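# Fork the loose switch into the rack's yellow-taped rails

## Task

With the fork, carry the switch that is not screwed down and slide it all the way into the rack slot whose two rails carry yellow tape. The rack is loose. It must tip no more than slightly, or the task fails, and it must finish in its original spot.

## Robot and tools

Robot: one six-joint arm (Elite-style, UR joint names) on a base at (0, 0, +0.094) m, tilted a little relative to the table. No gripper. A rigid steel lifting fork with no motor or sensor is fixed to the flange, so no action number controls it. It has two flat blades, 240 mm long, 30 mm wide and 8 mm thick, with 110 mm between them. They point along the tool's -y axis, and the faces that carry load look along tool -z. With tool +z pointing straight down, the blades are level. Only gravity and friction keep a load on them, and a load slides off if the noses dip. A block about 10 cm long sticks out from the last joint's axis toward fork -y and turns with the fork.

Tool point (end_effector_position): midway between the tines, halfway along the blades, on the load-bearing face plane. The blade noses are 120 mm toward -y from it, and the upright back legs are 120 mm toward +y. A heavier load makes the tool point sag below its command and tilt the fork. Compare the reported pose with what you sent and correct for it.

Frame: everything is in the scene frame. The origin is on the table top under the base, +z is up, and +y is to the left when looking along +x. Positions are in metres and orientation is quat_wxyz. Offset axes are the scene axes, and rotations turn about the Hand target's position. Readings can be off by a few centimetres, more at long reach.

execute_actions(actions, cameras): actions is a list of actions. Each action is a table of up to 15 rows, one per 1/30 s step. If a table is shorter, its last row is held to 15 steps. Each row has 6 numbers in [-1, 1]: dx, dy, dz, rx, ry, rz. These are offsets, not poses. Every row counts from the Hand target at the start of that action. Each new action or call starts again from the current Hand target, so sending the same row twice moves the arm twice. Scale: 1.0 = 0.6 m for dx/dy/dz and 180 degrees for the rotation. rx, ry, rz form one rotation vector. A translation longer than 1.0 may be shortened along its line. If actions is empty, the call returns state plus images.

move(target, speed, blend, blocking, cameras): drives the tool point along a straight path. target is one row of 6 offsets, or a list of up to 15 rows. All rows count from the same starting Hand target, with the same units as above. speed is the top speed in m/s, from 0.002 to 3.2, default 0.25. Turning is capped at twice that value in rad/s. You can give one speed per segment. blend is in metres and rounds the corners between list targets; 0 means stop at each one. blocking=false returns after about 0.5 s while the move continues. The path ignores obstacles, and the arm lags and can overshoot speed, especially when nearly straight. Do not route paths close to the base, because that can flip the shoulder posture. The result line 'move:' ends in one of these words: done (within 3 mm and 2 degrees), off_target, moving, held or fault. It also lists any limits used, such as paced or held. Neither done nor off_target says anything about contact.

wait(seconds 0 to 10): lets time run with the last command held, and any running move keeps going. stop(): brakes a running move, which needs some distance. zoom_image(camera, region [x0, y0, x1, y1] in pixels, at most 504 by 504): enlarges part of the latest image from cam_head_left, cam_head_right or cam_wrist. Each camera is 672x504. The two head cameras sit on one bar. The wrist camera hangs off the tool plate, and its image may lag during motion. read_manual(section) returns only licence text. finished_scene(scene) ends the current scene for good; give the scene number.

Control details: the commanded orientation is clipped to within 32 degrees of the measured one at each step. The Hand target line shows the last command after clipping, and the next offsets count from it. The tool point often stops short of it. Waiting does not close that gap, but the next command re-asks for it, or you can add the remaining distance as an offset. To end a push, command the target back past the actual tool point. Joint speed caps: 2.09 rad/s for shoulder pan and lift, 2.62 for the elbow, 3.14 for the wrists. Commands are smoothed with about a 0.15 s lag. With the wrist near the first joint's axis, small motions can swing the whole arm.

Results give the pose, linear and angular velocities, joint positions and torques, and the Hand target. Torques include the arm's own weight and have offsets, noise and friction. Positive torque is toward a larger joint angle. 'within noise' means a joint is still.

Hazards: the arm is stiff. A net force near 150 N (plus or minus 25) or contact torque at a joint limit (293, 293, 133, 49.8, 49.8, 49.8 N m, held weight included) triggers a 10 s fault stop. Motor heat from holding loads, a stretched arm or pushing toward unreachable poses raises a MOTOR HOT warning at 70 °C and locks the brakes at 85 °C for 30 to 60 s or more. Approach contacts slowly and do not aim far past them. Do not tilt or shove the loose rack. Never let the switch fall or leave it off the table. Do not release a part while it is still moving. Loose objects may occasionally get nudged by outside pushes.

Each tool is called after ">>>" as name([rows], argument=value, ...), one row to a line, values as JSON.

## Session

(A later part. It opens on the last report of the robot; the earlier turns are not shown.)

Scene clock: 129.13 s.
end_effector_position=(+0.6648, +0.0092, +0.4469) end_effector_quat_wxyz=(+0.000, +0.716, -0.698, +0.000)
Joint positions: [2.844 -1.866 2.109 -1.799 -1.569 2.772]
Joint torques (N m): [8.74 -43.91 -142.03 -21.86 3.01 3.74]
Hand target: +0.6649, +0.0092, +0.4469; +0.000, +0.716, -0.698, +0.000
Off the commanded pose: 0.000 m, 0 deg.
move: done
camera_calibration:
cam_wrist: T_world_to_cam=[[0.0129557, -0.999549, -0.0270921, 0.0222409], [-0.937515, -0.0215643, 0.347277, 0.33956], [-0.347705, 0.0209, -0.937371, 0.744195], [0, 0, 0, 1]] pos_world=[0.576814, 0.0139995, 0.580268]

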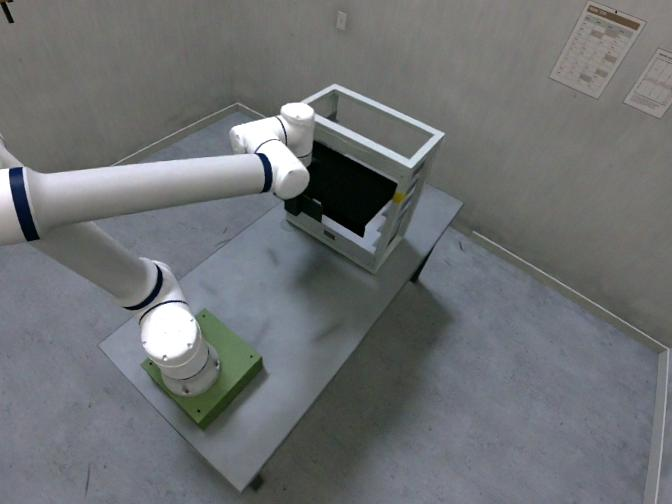

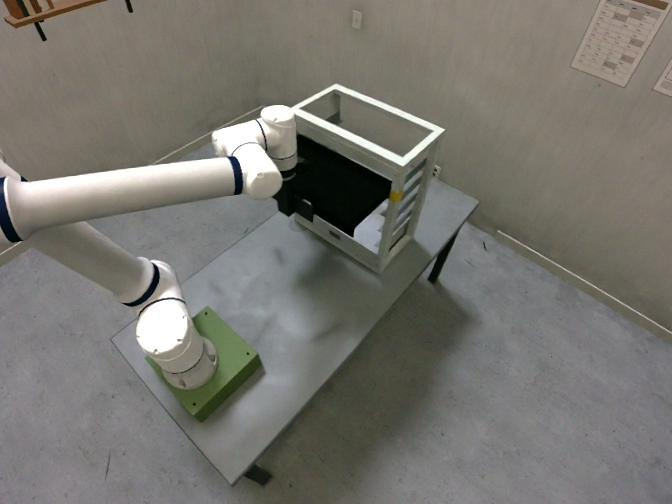

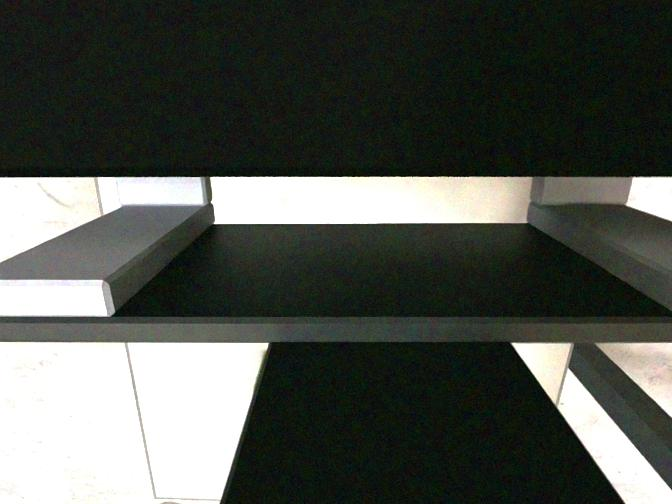

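>>> move(target=[0.05,0.0015,0,0,0,0], speed=0.04, cameras=["cam_wrist"])

>>> move(target=[0.08,0.0022,0,0,0,0], speed=0.04, cameras=["all"])

>>> zoom_image(camera="cam_head_right", region=[260, 80, 450, 280])

Scene clock: 133.77 s.
end_effector_position=(+0.6948, +0.0101, +0.4469) end_effector_quat_wxyz=(+0.000, +0.716, -0.698, +0.000)
Joint positions: [2.865 -1.808 2.069 -1.816 -1.568 2.793]
Joint torques (N m): [8.81 -50.89 -140.93 -21.41 3.03 3.49]
Hand target: +0.6949, +0.0101, +0.4469; +0.000, +0.716, -0.698, +0.000
Off the commanded pose: 0.000 m, 0 deg.
move: done
camera_calibration:
cam_wrist: T_world_to_cam=[[0.0129557, -0.999549, -0.0270921, 0.0227518], [-0.937515, -0.0215643, 0.347277, 0.367705], [-0.347705, 0.0209, -0.937371, 0.754607], [0, 0, 0, 1]] pos_world=[0.606814, 0.0148995, 0.580268]
Images, in order (width x height): cam_wrist 672x504.

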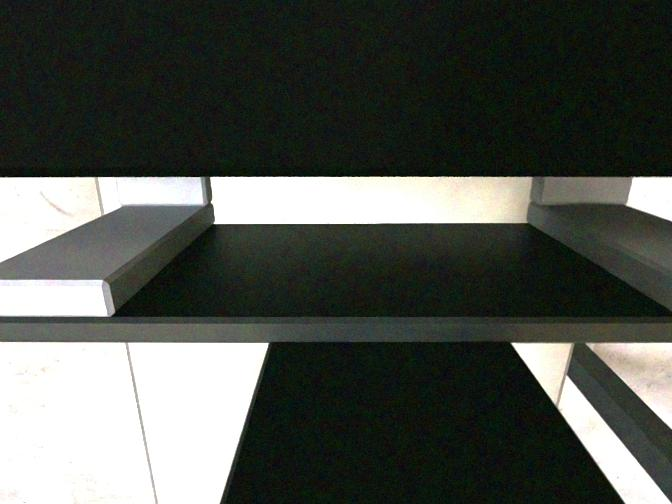

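Scene clock: 135.37 s.
end_effector_position=(+0.7427, +0.0114, +0.4469) end_effector_quat_wxyz=(+0.000, +0.716, -0.698, +0.000)
Joint positions: [2.894 -1.719 2 -1.837 -1.568 2.821]
Joint torques (N m): [7.72 -61.53 -140.92 -21.66 2.96 3.23]
Hand target: +0.7429, +0.0114, +0.4469; +0.000, +0.716, -0.698, +0.000
Off the commanded pose: 0.000 m, 0 deg.
move: done
camera_calibration:
cam_wrist: T_world_to_cam=[[0.0129557, -0.999549, -0.0270921, 0.0234293], [-0.937515, -0.0215643, 0.347277, 0.412733], [-0.347705, 0.0209, -0.937371, 0.77127], [0, 0, 0, 1]] pos_world=[0.654814, 0.0161995, 0.580268]

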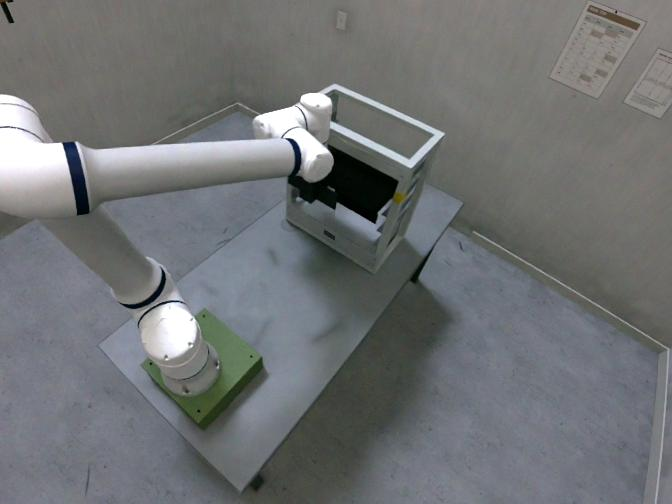

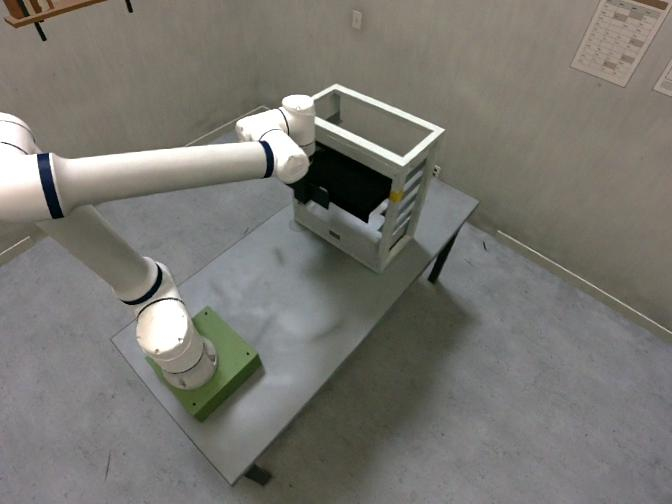

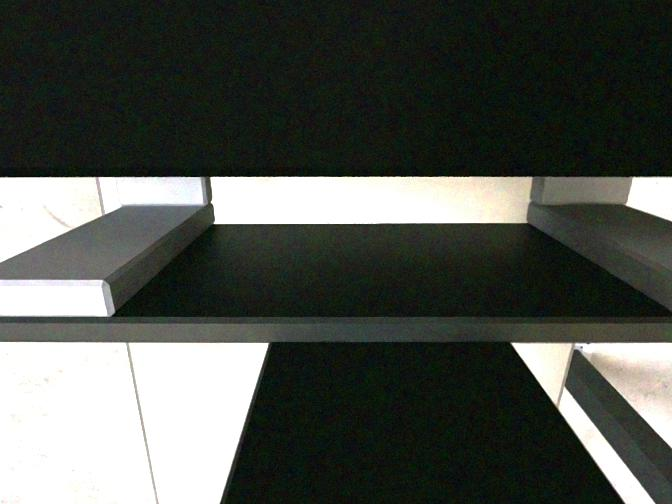

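Scaled by 2.520.

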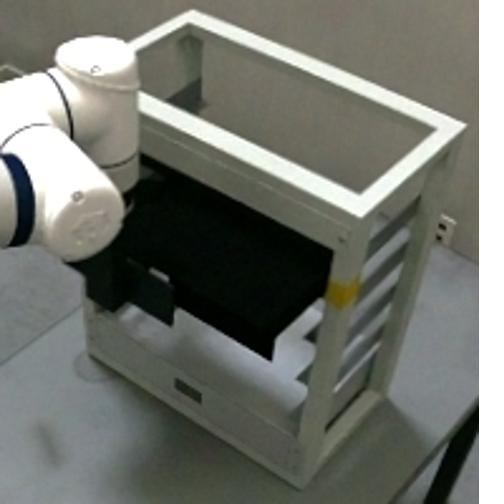

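>>> move(target=[0.13,0.0036,0,0,0,0], speed=0.05, cameras=["all"])

>>> zoom_image(camera="cam_head_right", region=[260, 80, 450, 280])

>>> move([
  [0,0,-0.012,0,0,0],
  [0,0,-0.0253,0,0,0],
], speed=[0.02,0.03])

Scene clock: 141.07 s.
end_effector_position=(+0.8207, +0.0136, +0.4469) end_effector_quat_wxyz=(+0.000, +0.716, -0.698, +0.000)
Joint positions: [2.932 -1.583 1.878 -1.851 -1.567 2.859]
Joint torques (N m): [9.6 -81.24 -140.22 -21.72 2.45 3.27]
Hand target: +0.8209, +0.0136, +0.4469; +0.000, +0.716, -0.698, +0.000
Off the commanded pose: 0.000 m, 0 deg.
move: done
camera_calibration:
cam_wrist: T_world_to_cam=[[0.0129557, -0.999549, -0.0270921, 0.0246178], [-0.937515, -0.0215643, 0.347277, 0.485907], [-0.347705, 0.0209, -0.937371, 0.798345], [0, 0, 0, 1]] pos_world=[0.732814, 0.0183995, 0.580268]

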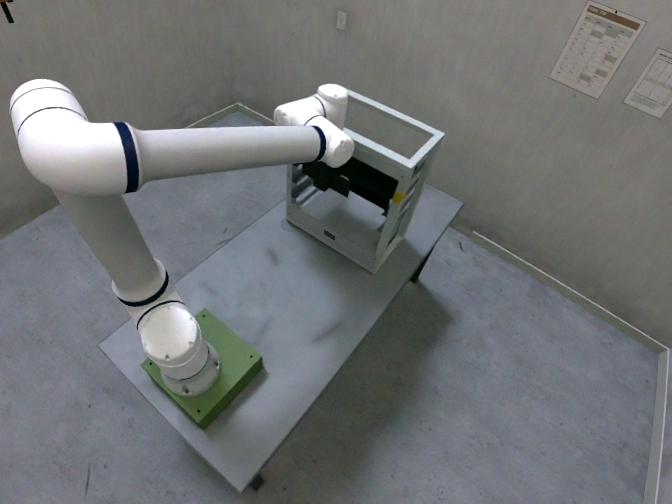

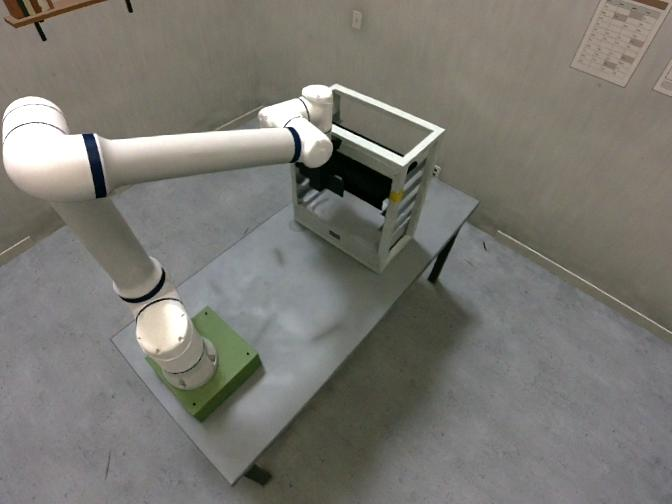

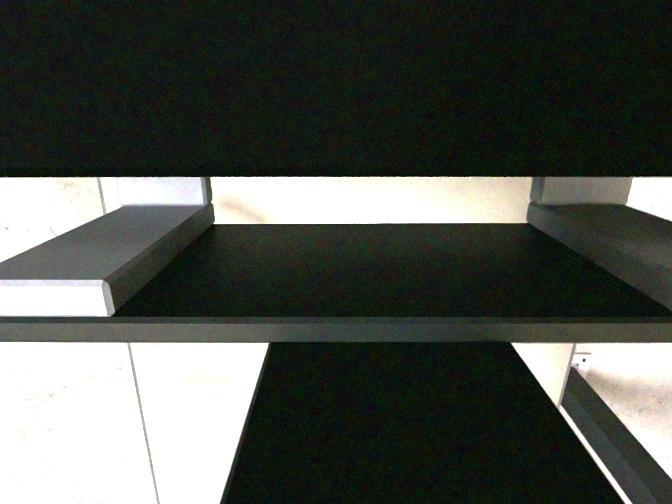

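Scaled by 2.520.

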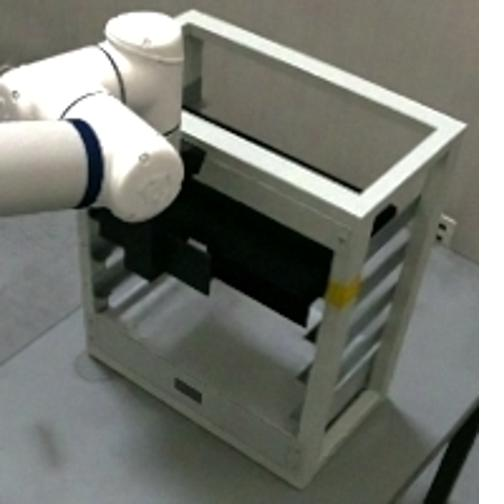

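Scene clock: 142.40 s.
end_effector_position=(+0.8209, +0.0136, +0.4319) end_effector_quat_wxyz=(+0.000, +0.716, -0.698, +0.000)
Joint positions: [2.932 -1.575 1.898 -1.878 -1.567 2.859]
Joint torques (N m): [8.63 -49.23 -73.29 -10.28 1.85 3.45]
Hand target: +0.8209, +0.0136, +0.4317; +0.000, +0.716, -0.698, +0.000
Off the commanded pose: 0.000 m, 0 deg.
move: done

>>> move([
  [-0.41,-0.0115,0,0,0,0],
  [-0.41,-0.0115,0.0547,0,0,0],
], speed=[0.12,0.1], cameras=["all"])

>>> zoom_image(camera="cam_head_right", region=[260, 80, 450, 280])

Scene clock: 148.47 s.
end_effector_position=(+0.5749, +0.0067, +0.4643) end_effector_quat_wxyz=(+0.000, +0.716, -0.698, +0.000)
Joint positions: [2.763 -2.057 2.187 -1.686 -1.57 2.691]
Joint torques (N m): [-21 -29.29 -100.78 -5.86 0.49 -2.47]
Hand target: +0.5749, +0.0067, +0.4645; +0.000, +0.716, -0.698, +0.000
Off the commanded pose: 0.000 m, 0 deg.
move: done
camera_calibration:
cam_wrist: T_world_to_cam=[[0.0129557, -0.999549, -0.0270921, 0.0213768], [-0.937515, -0.0215643, 0.347277, 0.249274], [-0.347705, 0.0209, -0.937371, 0.729333], [0, 0, 0, 1]] pos_world=[0.487014, 0.0114995, 0.597668]

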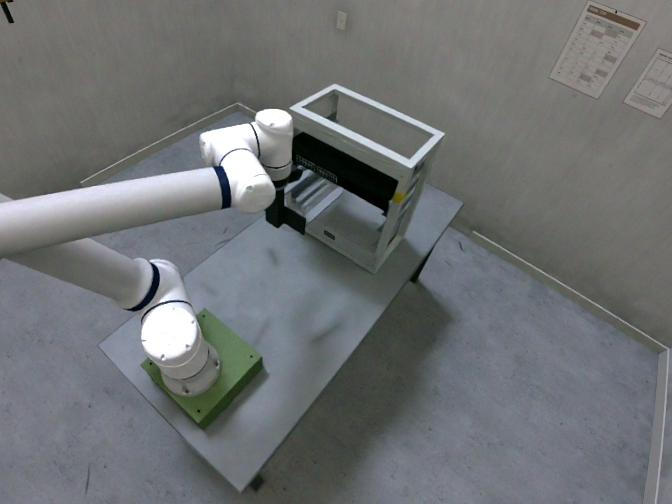

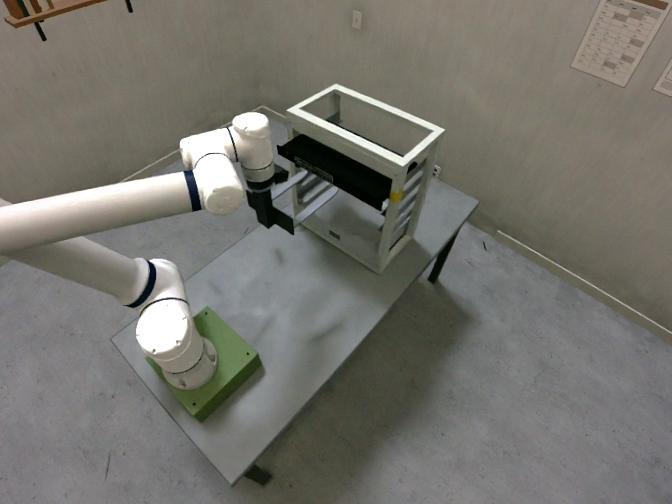

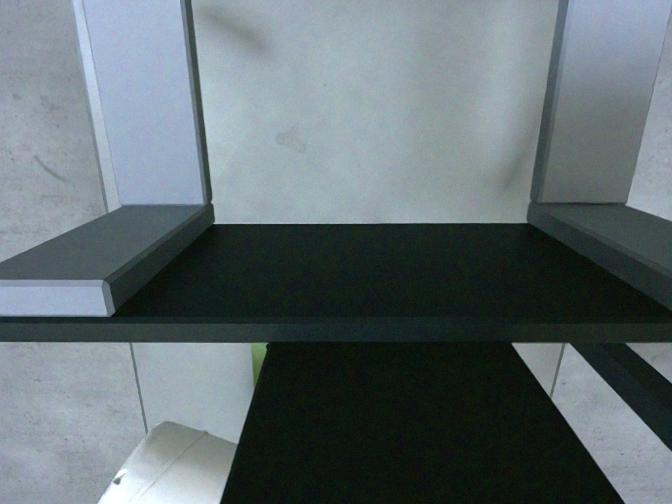

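Scaled by 2.520.

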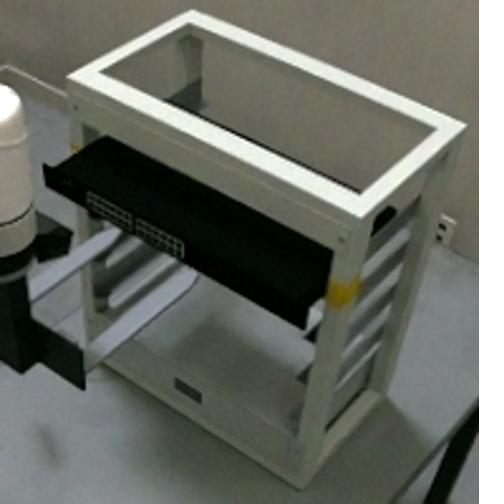

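>>> move(target=[0.105,0.0028,0,0,0,0], speed=0.04, cameras=["all"])

>>> zoom_image(camera="cam_head_right", region=[260, 80, 450, 280])

Scene clock: 153.60 s.
end_effector_position=(+0.6378, +0.0084, +0.4645) end_effector_quat_wxyz=(+0.000, +0.716, -0.698, +0.000)
Joint positions: [2.823 -1.926 2.116 -1.745 -1.569 2.751]
Joint torques (N m): [13.16 -11.37 -111.89 -16.36 3.8 1.94]
Hand target: +0.6379, +0.0084, +0.4645; +0.000, +0.716, -0.698, +0.000
Off the commanded pose: 0.000 m, 0 deg.
move: done
camera_calibration:
cam_wrist: T_world_to_cam=[[0.0129557, -0.999549, -0.0270921, 0.0222679], [-0.937515, -0.0215643, 0.347277, 0.308118], [-0.347705, 0.0209, -0.937371, 0.751321], [0, 0, 0, 1]] pos_world=[0.549814, 0.0131995, 0.597868]

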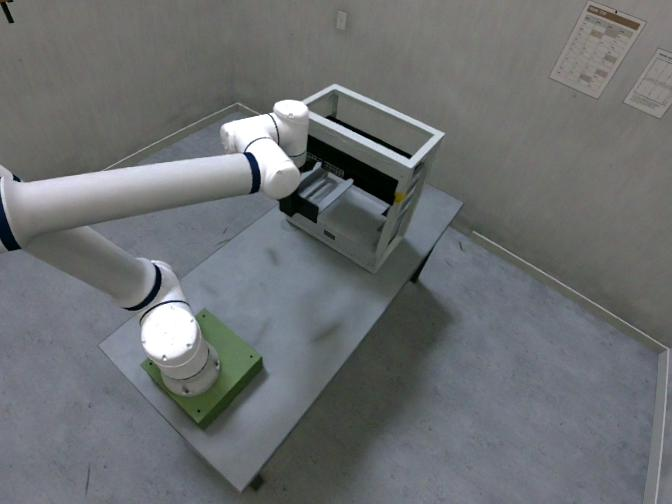

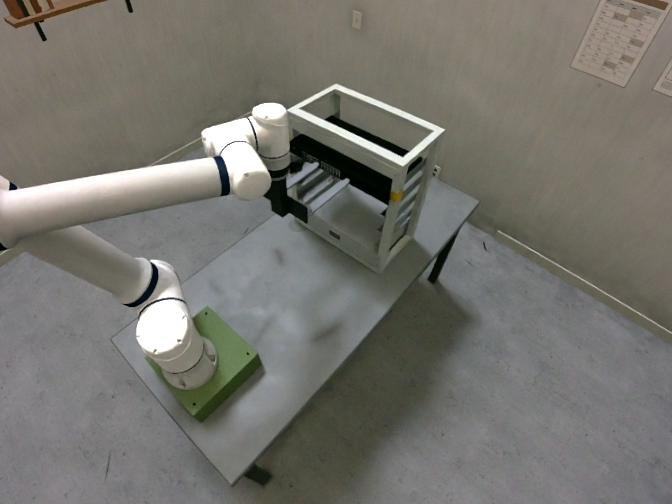

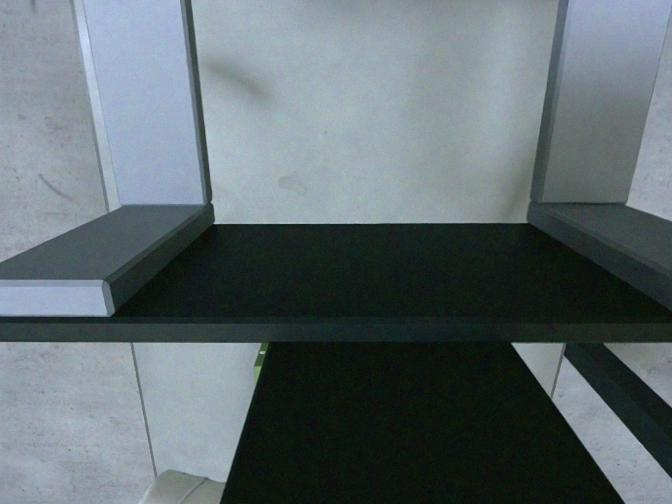

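Scaled by 2.520.

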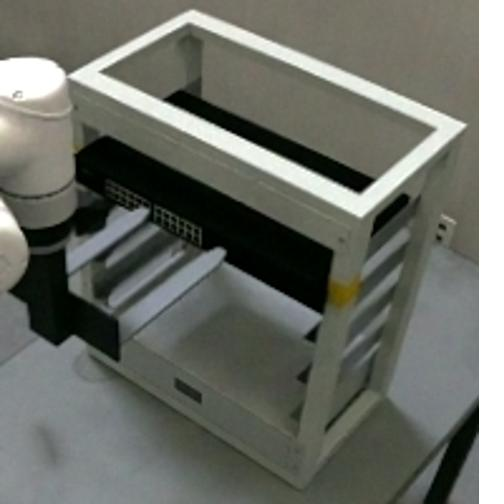

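Pushing well, rack still. Inch in.

>>> move(target=[0.025,0.0007,0,0,0,0], speed=0.02)

>>> move(target=[0.006,0.0002,0,0,0,0], speed=0.015)

>>> move(target=[0.004,0.0001,0,0,0,0], speed=0.01, cameras=["all"])

>>> zoom_image(camera="cam_head_right", region=[360, 160, 430, 230])

>>> zoom_image(camera="cam_head_right", region=[270, 100, 350, 180])

Scene clock: 159.17 s.
end_effector_position=(+0.6527, +0.0088, +0.4645) end_effector_quat_wxyz=(+0.000, +0.716, -0.698, +0.000)
Joint positions: [2.835 -1.896 2.097 -1.757 -1.569 2.762]
Joint torques (N m): [13.61 -13.06 -111.62 -16.49 5.26 1.37]
Hand target: +0.6529, +0.0088, +0.4645; +0.000, +0.716, -0.698, +0.000
Off the commanded pose: 0.000 m, 0 deg.
move: done

Scene clock: 159.87 s.
end_effector_position=(+0.6564, +0.0089, +0.4645) end_effector_quat_wxyz=(+0.000, +0.716, -0.698, +0.000)
Joint positions: [2.838 -1.889 2.093 -1.759 -1.569 2.765]
Joint torques (N m): [13.62 -13.43 -111.44 -16.53 5.59 1.5]
Hand target: +0.6565, +0.0089, +0.4645; +0.000, +0.716, -0.698, +0.000
Off the commanded pose: 0.000 m, 0 deg.
move: done

Scene clock: 160.57 s.
end_effector_position=(+0.6588, +0.0090, +0.4645) end_effector_quat_wxyz=(+0.000, +0.716, -0.698, +0.000)
Joint positions: [2.84 -1.884 2.09 -1.761 -1.569 2.767]
Joint torques (N m): [13.27 -15.19 -112.19 -16.43 5.4 1.26]
Hand target: +0.6589, +0.0090, +0.4645; +0.000, +0.716, -0.698, +0.000
Off the commanded pose: 0.000 m, 0 deg.
move: done
camera_calibration:
cam_wrist: T_world_to_cam=[[0.0129557, -0.999549, -0.0270921, 0.0225942], [-0.937515, -0.0215643, 0.347277, 0.327912], [-0.347705, 0.0209, -0.937371, 0.758645], [0, 0, 0, 1]] pos_world=[0.570914, 0.0137995, 0.597868]

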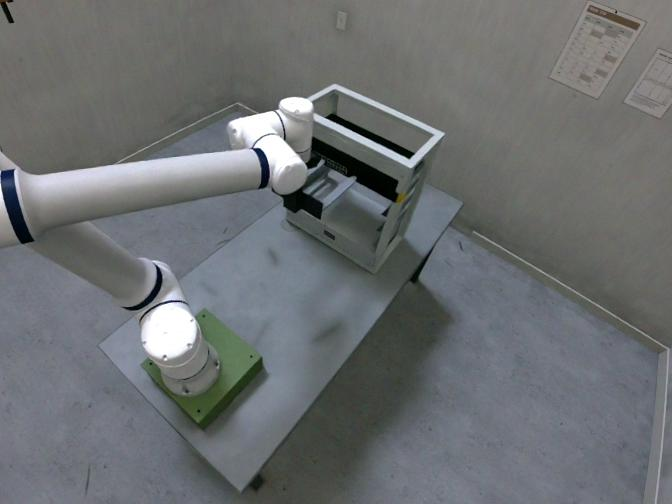

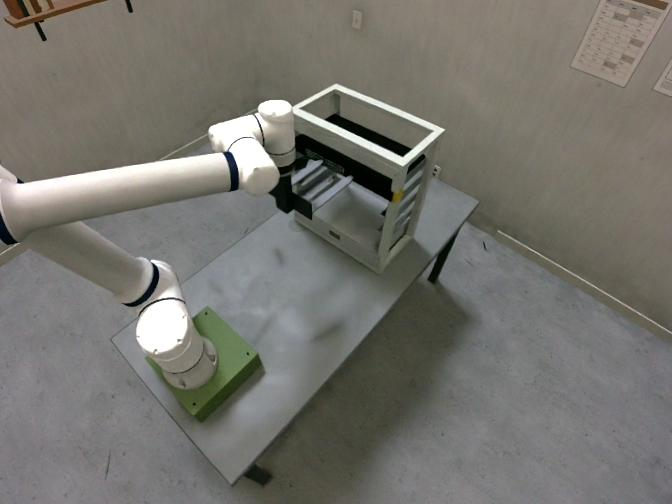

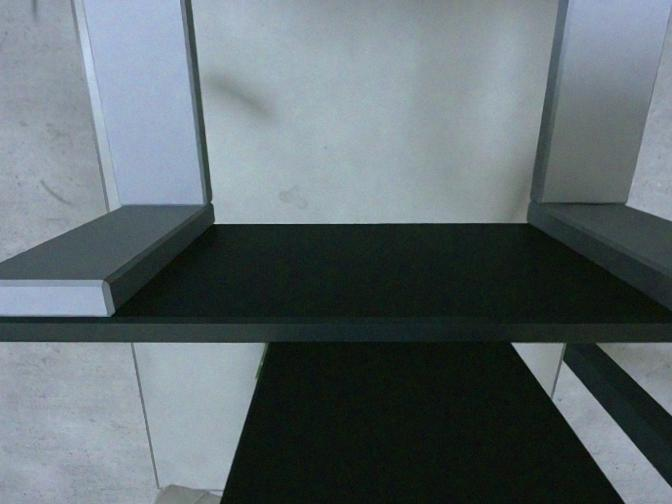

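Scaled by 7.200.

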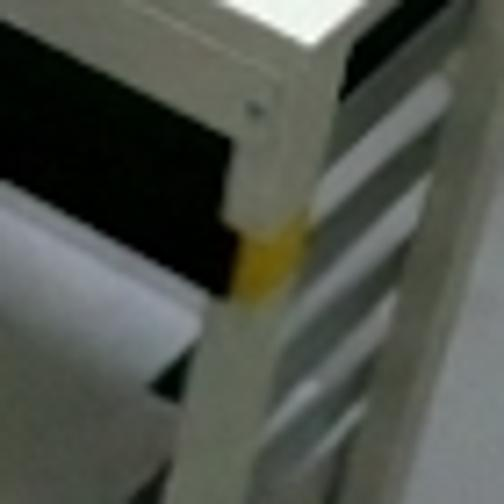

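Scaled by 6.300.

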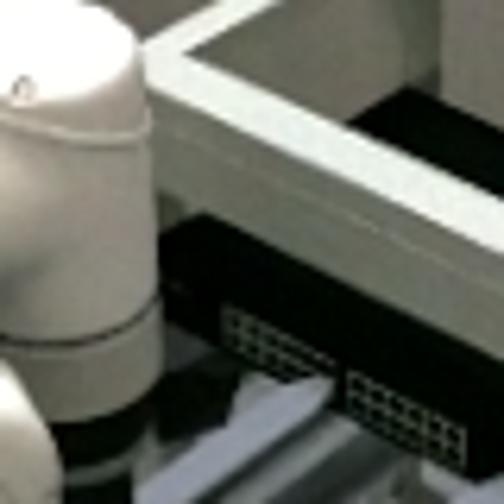

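>>> move(target=[0.003,0.0001,0,0,0,0], speed=0.01)

>>> move(target=[0.0025,0.0001,0,0,0,0], speed=0.01)

>>> move(target=[0.0025,0.0001,0,0,0,0], speed=0.01, cameras=["all"])

>>> zoom_image(camera="cam_head_right", region=[360, 160, 430, 230])

Scene clock: 164.23 s.
end_effector_position=(+0.6606, +0.0090, +0.4645) end_effector_quat_wxyz=(+0.000, +0.716, -0.698, +0.000)
Joint positions: [2.841 -1.881 2.087 -1.762 -1.569 2.769]
Joint torques (N m): [12.38 -13.3 -111.47 -16.28 5.37 1.4]
Hand target: +0.6607, +0.0090, +0.4645; +0.000, +0.716, -0.698, +0.000
Off the commanded pose: 0.000 m, 0 deg.
move: done

Scene clock: 164.93 s.
end_effector_position=(+0.6622, +0.0091, +0.4645) end_effector_quat_wxyz=(+0.000, +0.716, -0.698, +0.000)
Joint positions: [2.842 -1.878 2.085 -1.763 -1.569 2.77]
Joint torques (N m): [13.11 -12.43 -111.1 -16.41 5.5 1.35]
Hand target: +0.6622, +0.0091, +0.4645; +0.000, +0.716, -0.698, +0.000
Off the commanded pose: 0.000 m, 0 deg.
move: done

Scene clock: 165.63 s.
end_effector_position=(+0.6637, +0.0092, +0.4645) end_effector_quat_wxyz=(+0.000, +0.716, -0.698, +0.000)
Joint positions: [2.843 -1.875 2.083 -1.764 -1.569 2.771]
Joint torques (N m): [14.79 -15.25 -112.25 -16.76 5.72 1.11]
Hand target: +0.6637, +0.0092, +0.4645; +0.000, +0.716, -0.698, +0.000
Off the commanded pose: 0.000 m, 0 deg.
move: done
camera_calibration:
cam_wrist: T_world_to_cam=[[0.0129557, -0.999549, -0.0270921, 0.022632], [-0.937515, -0.0215643, 0.347277, 0.332414], [-0.347705, 0.0209, -0.937371, 0.760312], [0, 0, 0, 1]] pos_world=[0.575714, 0.0138995, 0.597868]

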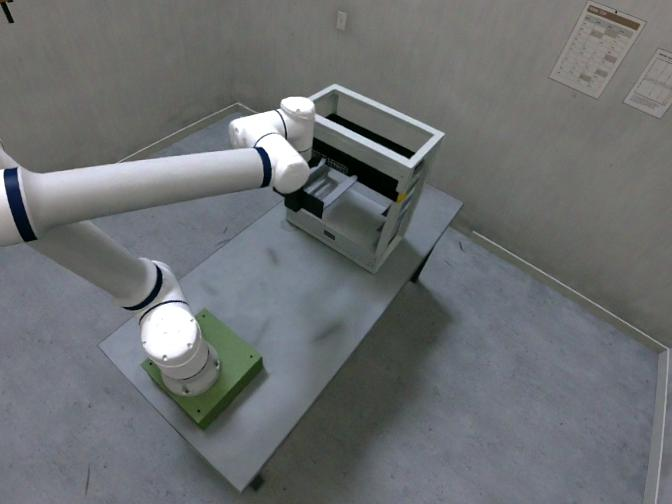

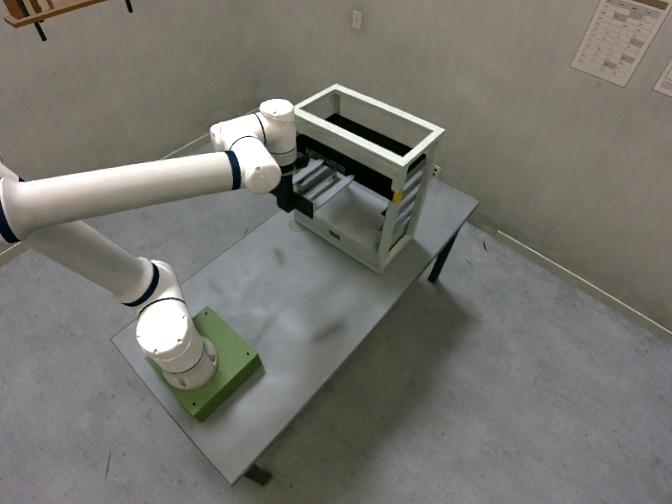

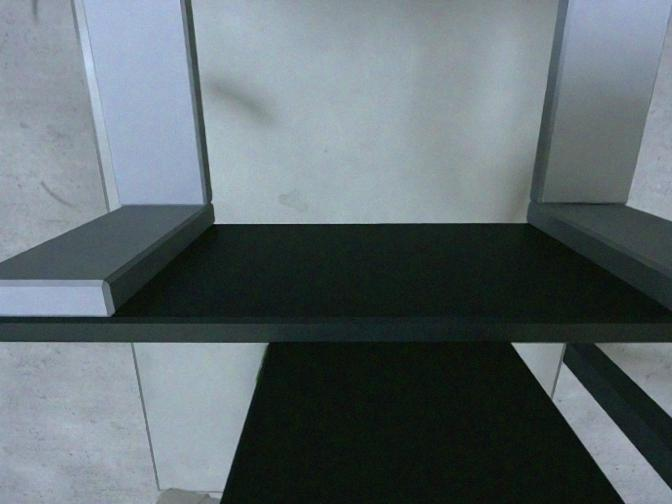

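Scaled by 7.200.

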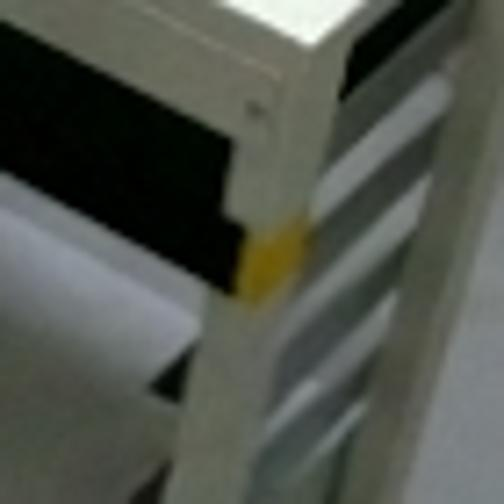

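>>> move(target=[0.0025,0.0001,0,0,0,0], speed=0.01)

>>> move(target=[0.0025,0.0001,0,0,0,0], speed=0.01)

Scene clock: 168.53 s.
end_effector_position=(+0.6651, +0.0092, +0.4645) end_effector_quat_wxyz=(+0.000, +0.716, -0.698, +0.000)
Joint positions: [2.844 -1.872 2.081 -1.765 -1.569 2.772]
Joint torques (N m): [11.53 -2.09 -111.85 -19.73 5.31 0.29]
Hand target: +0.6652, +0.0092, +0.4645; +0.000, +0.716, -0.698, +0.000
Off the commanded pose: 0.000 m, 0 deg.
move: done

Scene clock: 169.23 s.
end_effector_position=(+0.6666, +0.0093, +0.4645) end_effector_quat_wxyz=(+0.000, +0.716, -0.698, +0.000)
Joint positions: [2.846 -1.869 2.08 -1.766 -1.569 2.773]
Joint torques (N m): [15.49 14.74 -126.12 -29.56 6.96 -3.34]
Hand target: +0.6667, +0.0093, +0.4645; +0.000, +0.716, -0.698, +0.000
Off the commanded pose: 0.000 m, 0 deg.
move: done

>>> move(target=[-0.01,0,0,0,0,0], speed=0.02)

>>> move(target=[-0.15,0.15,0,0,0,0], speed=0.15, cameras=["all"])

>>> zoom_image(camera="cam_head_right", region=[360, 160, 430, 230])

>>> zoom_image(camera="cam_head_right", region=[270, 90, 350, 170])

>>> zoom_image(camera="cam_head_left", region=[270, 90, 350, 170])

>>> zoom_image(camera="cam_head_right", region=[360, 180, 440, 280])

Scene clock: 174.10 s.
end_effector_position=(+0.6609, +0.0093, +0.4645) end_effector_quat_wxyz=(+0.000, +0.716, -0.698, +0.000)
Joint positions: [2.842 -1.88 2.087 -1.762 -1.569 2.769]
Joint torques (N m): [-20.53 -46.99 -76.65 -5.49 -1.53 -2.34]
Hand target: +0.6607, +0.0093, +0.4645; +0.000, +0.716, -0.698, +0.000
Off the commanded pose: 0.000 m, 0 deg.
move: done

Scene clock: 175.53 s.
end_effector_position=(+0.5709, +0.0991, +0.4645) end_effector_quat_wxyz=(+0.000, +0.716, -0.698, +0.000)
Joint positions: [2.98 -2.045 2.18 -1.691 -1.567 2.908]
Joint torques (N m): [9.66 -30.31 -77.41 -5.58 -0.94 3.25]
Hand target: +0.5707, +0.0993, +0.4645; +0.000, +0.716, -0.698, +0.000
Off the commanded pose: 0.000 m, 0 deg.
move: done
camera_calibration:
cam_wrist: T_world_to_cam=[[0.0129219, -0.999547, -0.0271862, 0.113865], [-0.937515, -0.0215654, 0.347275, 0.247449], [-0.347704, 0.021, -0.937369, 0.726187], [0, 0, 0, 1]] pos_world=[0.483014, 0.103899, 0.597868]

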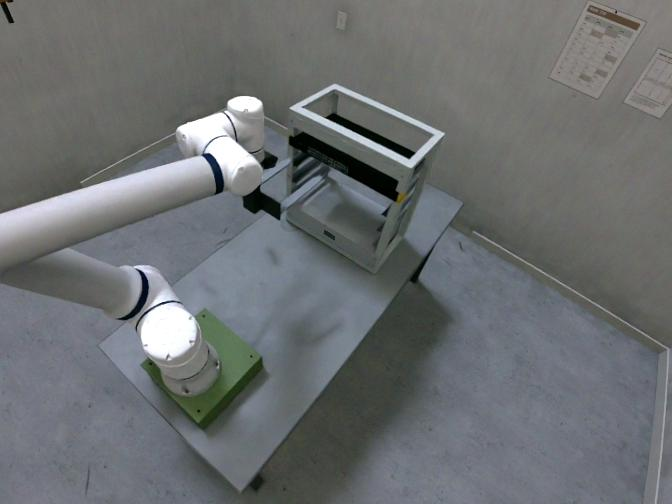

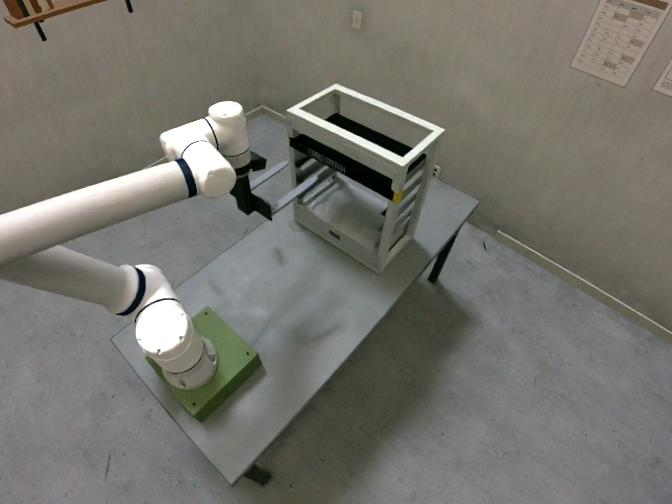

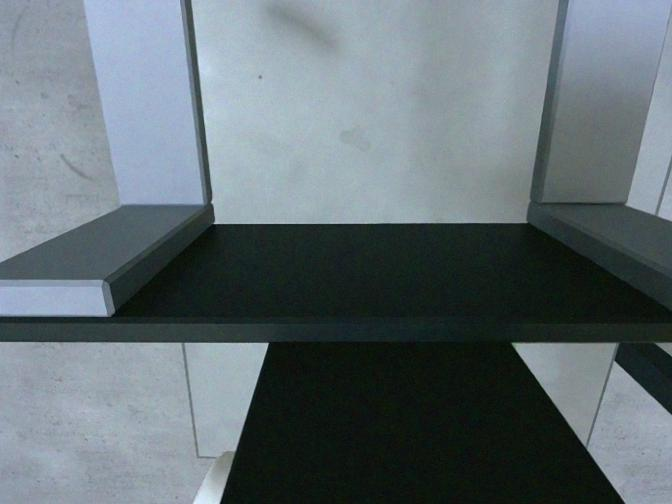

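Scaled by 7.200.

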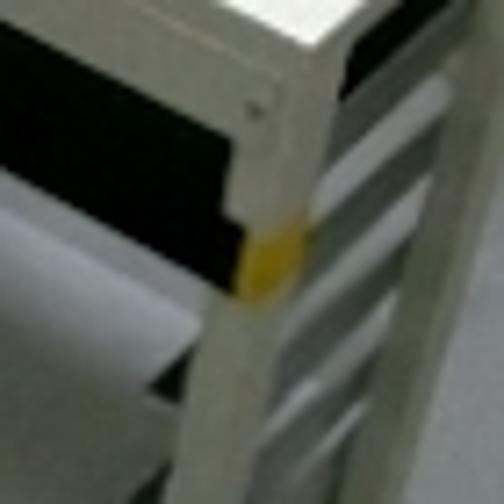

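Scaled by 6.300.

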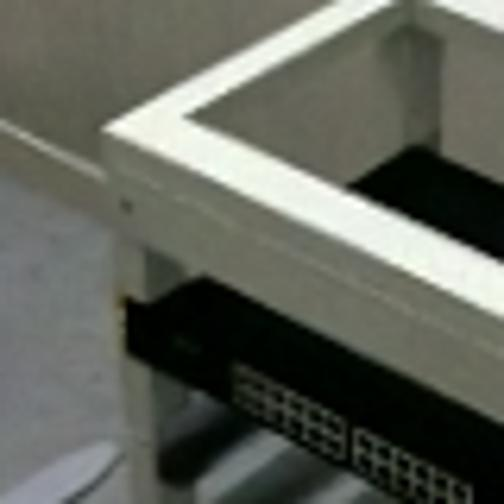

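Scaled by 6.300.

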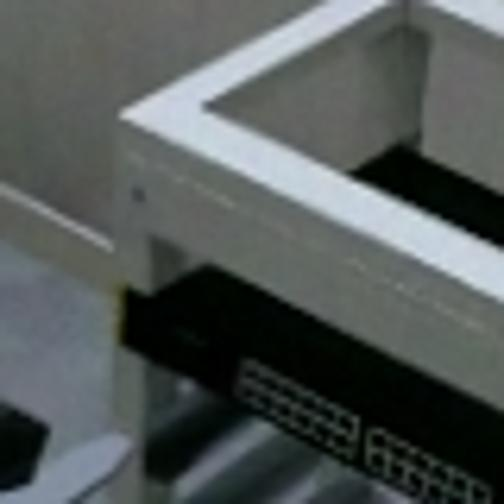

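Scaled by 5.040.

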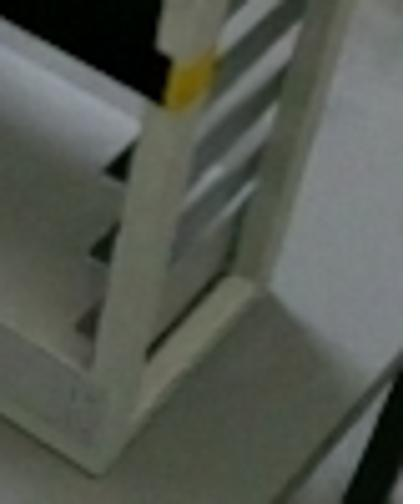

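>>> finished_scene(scene=2)

The scene is finished: the task was done.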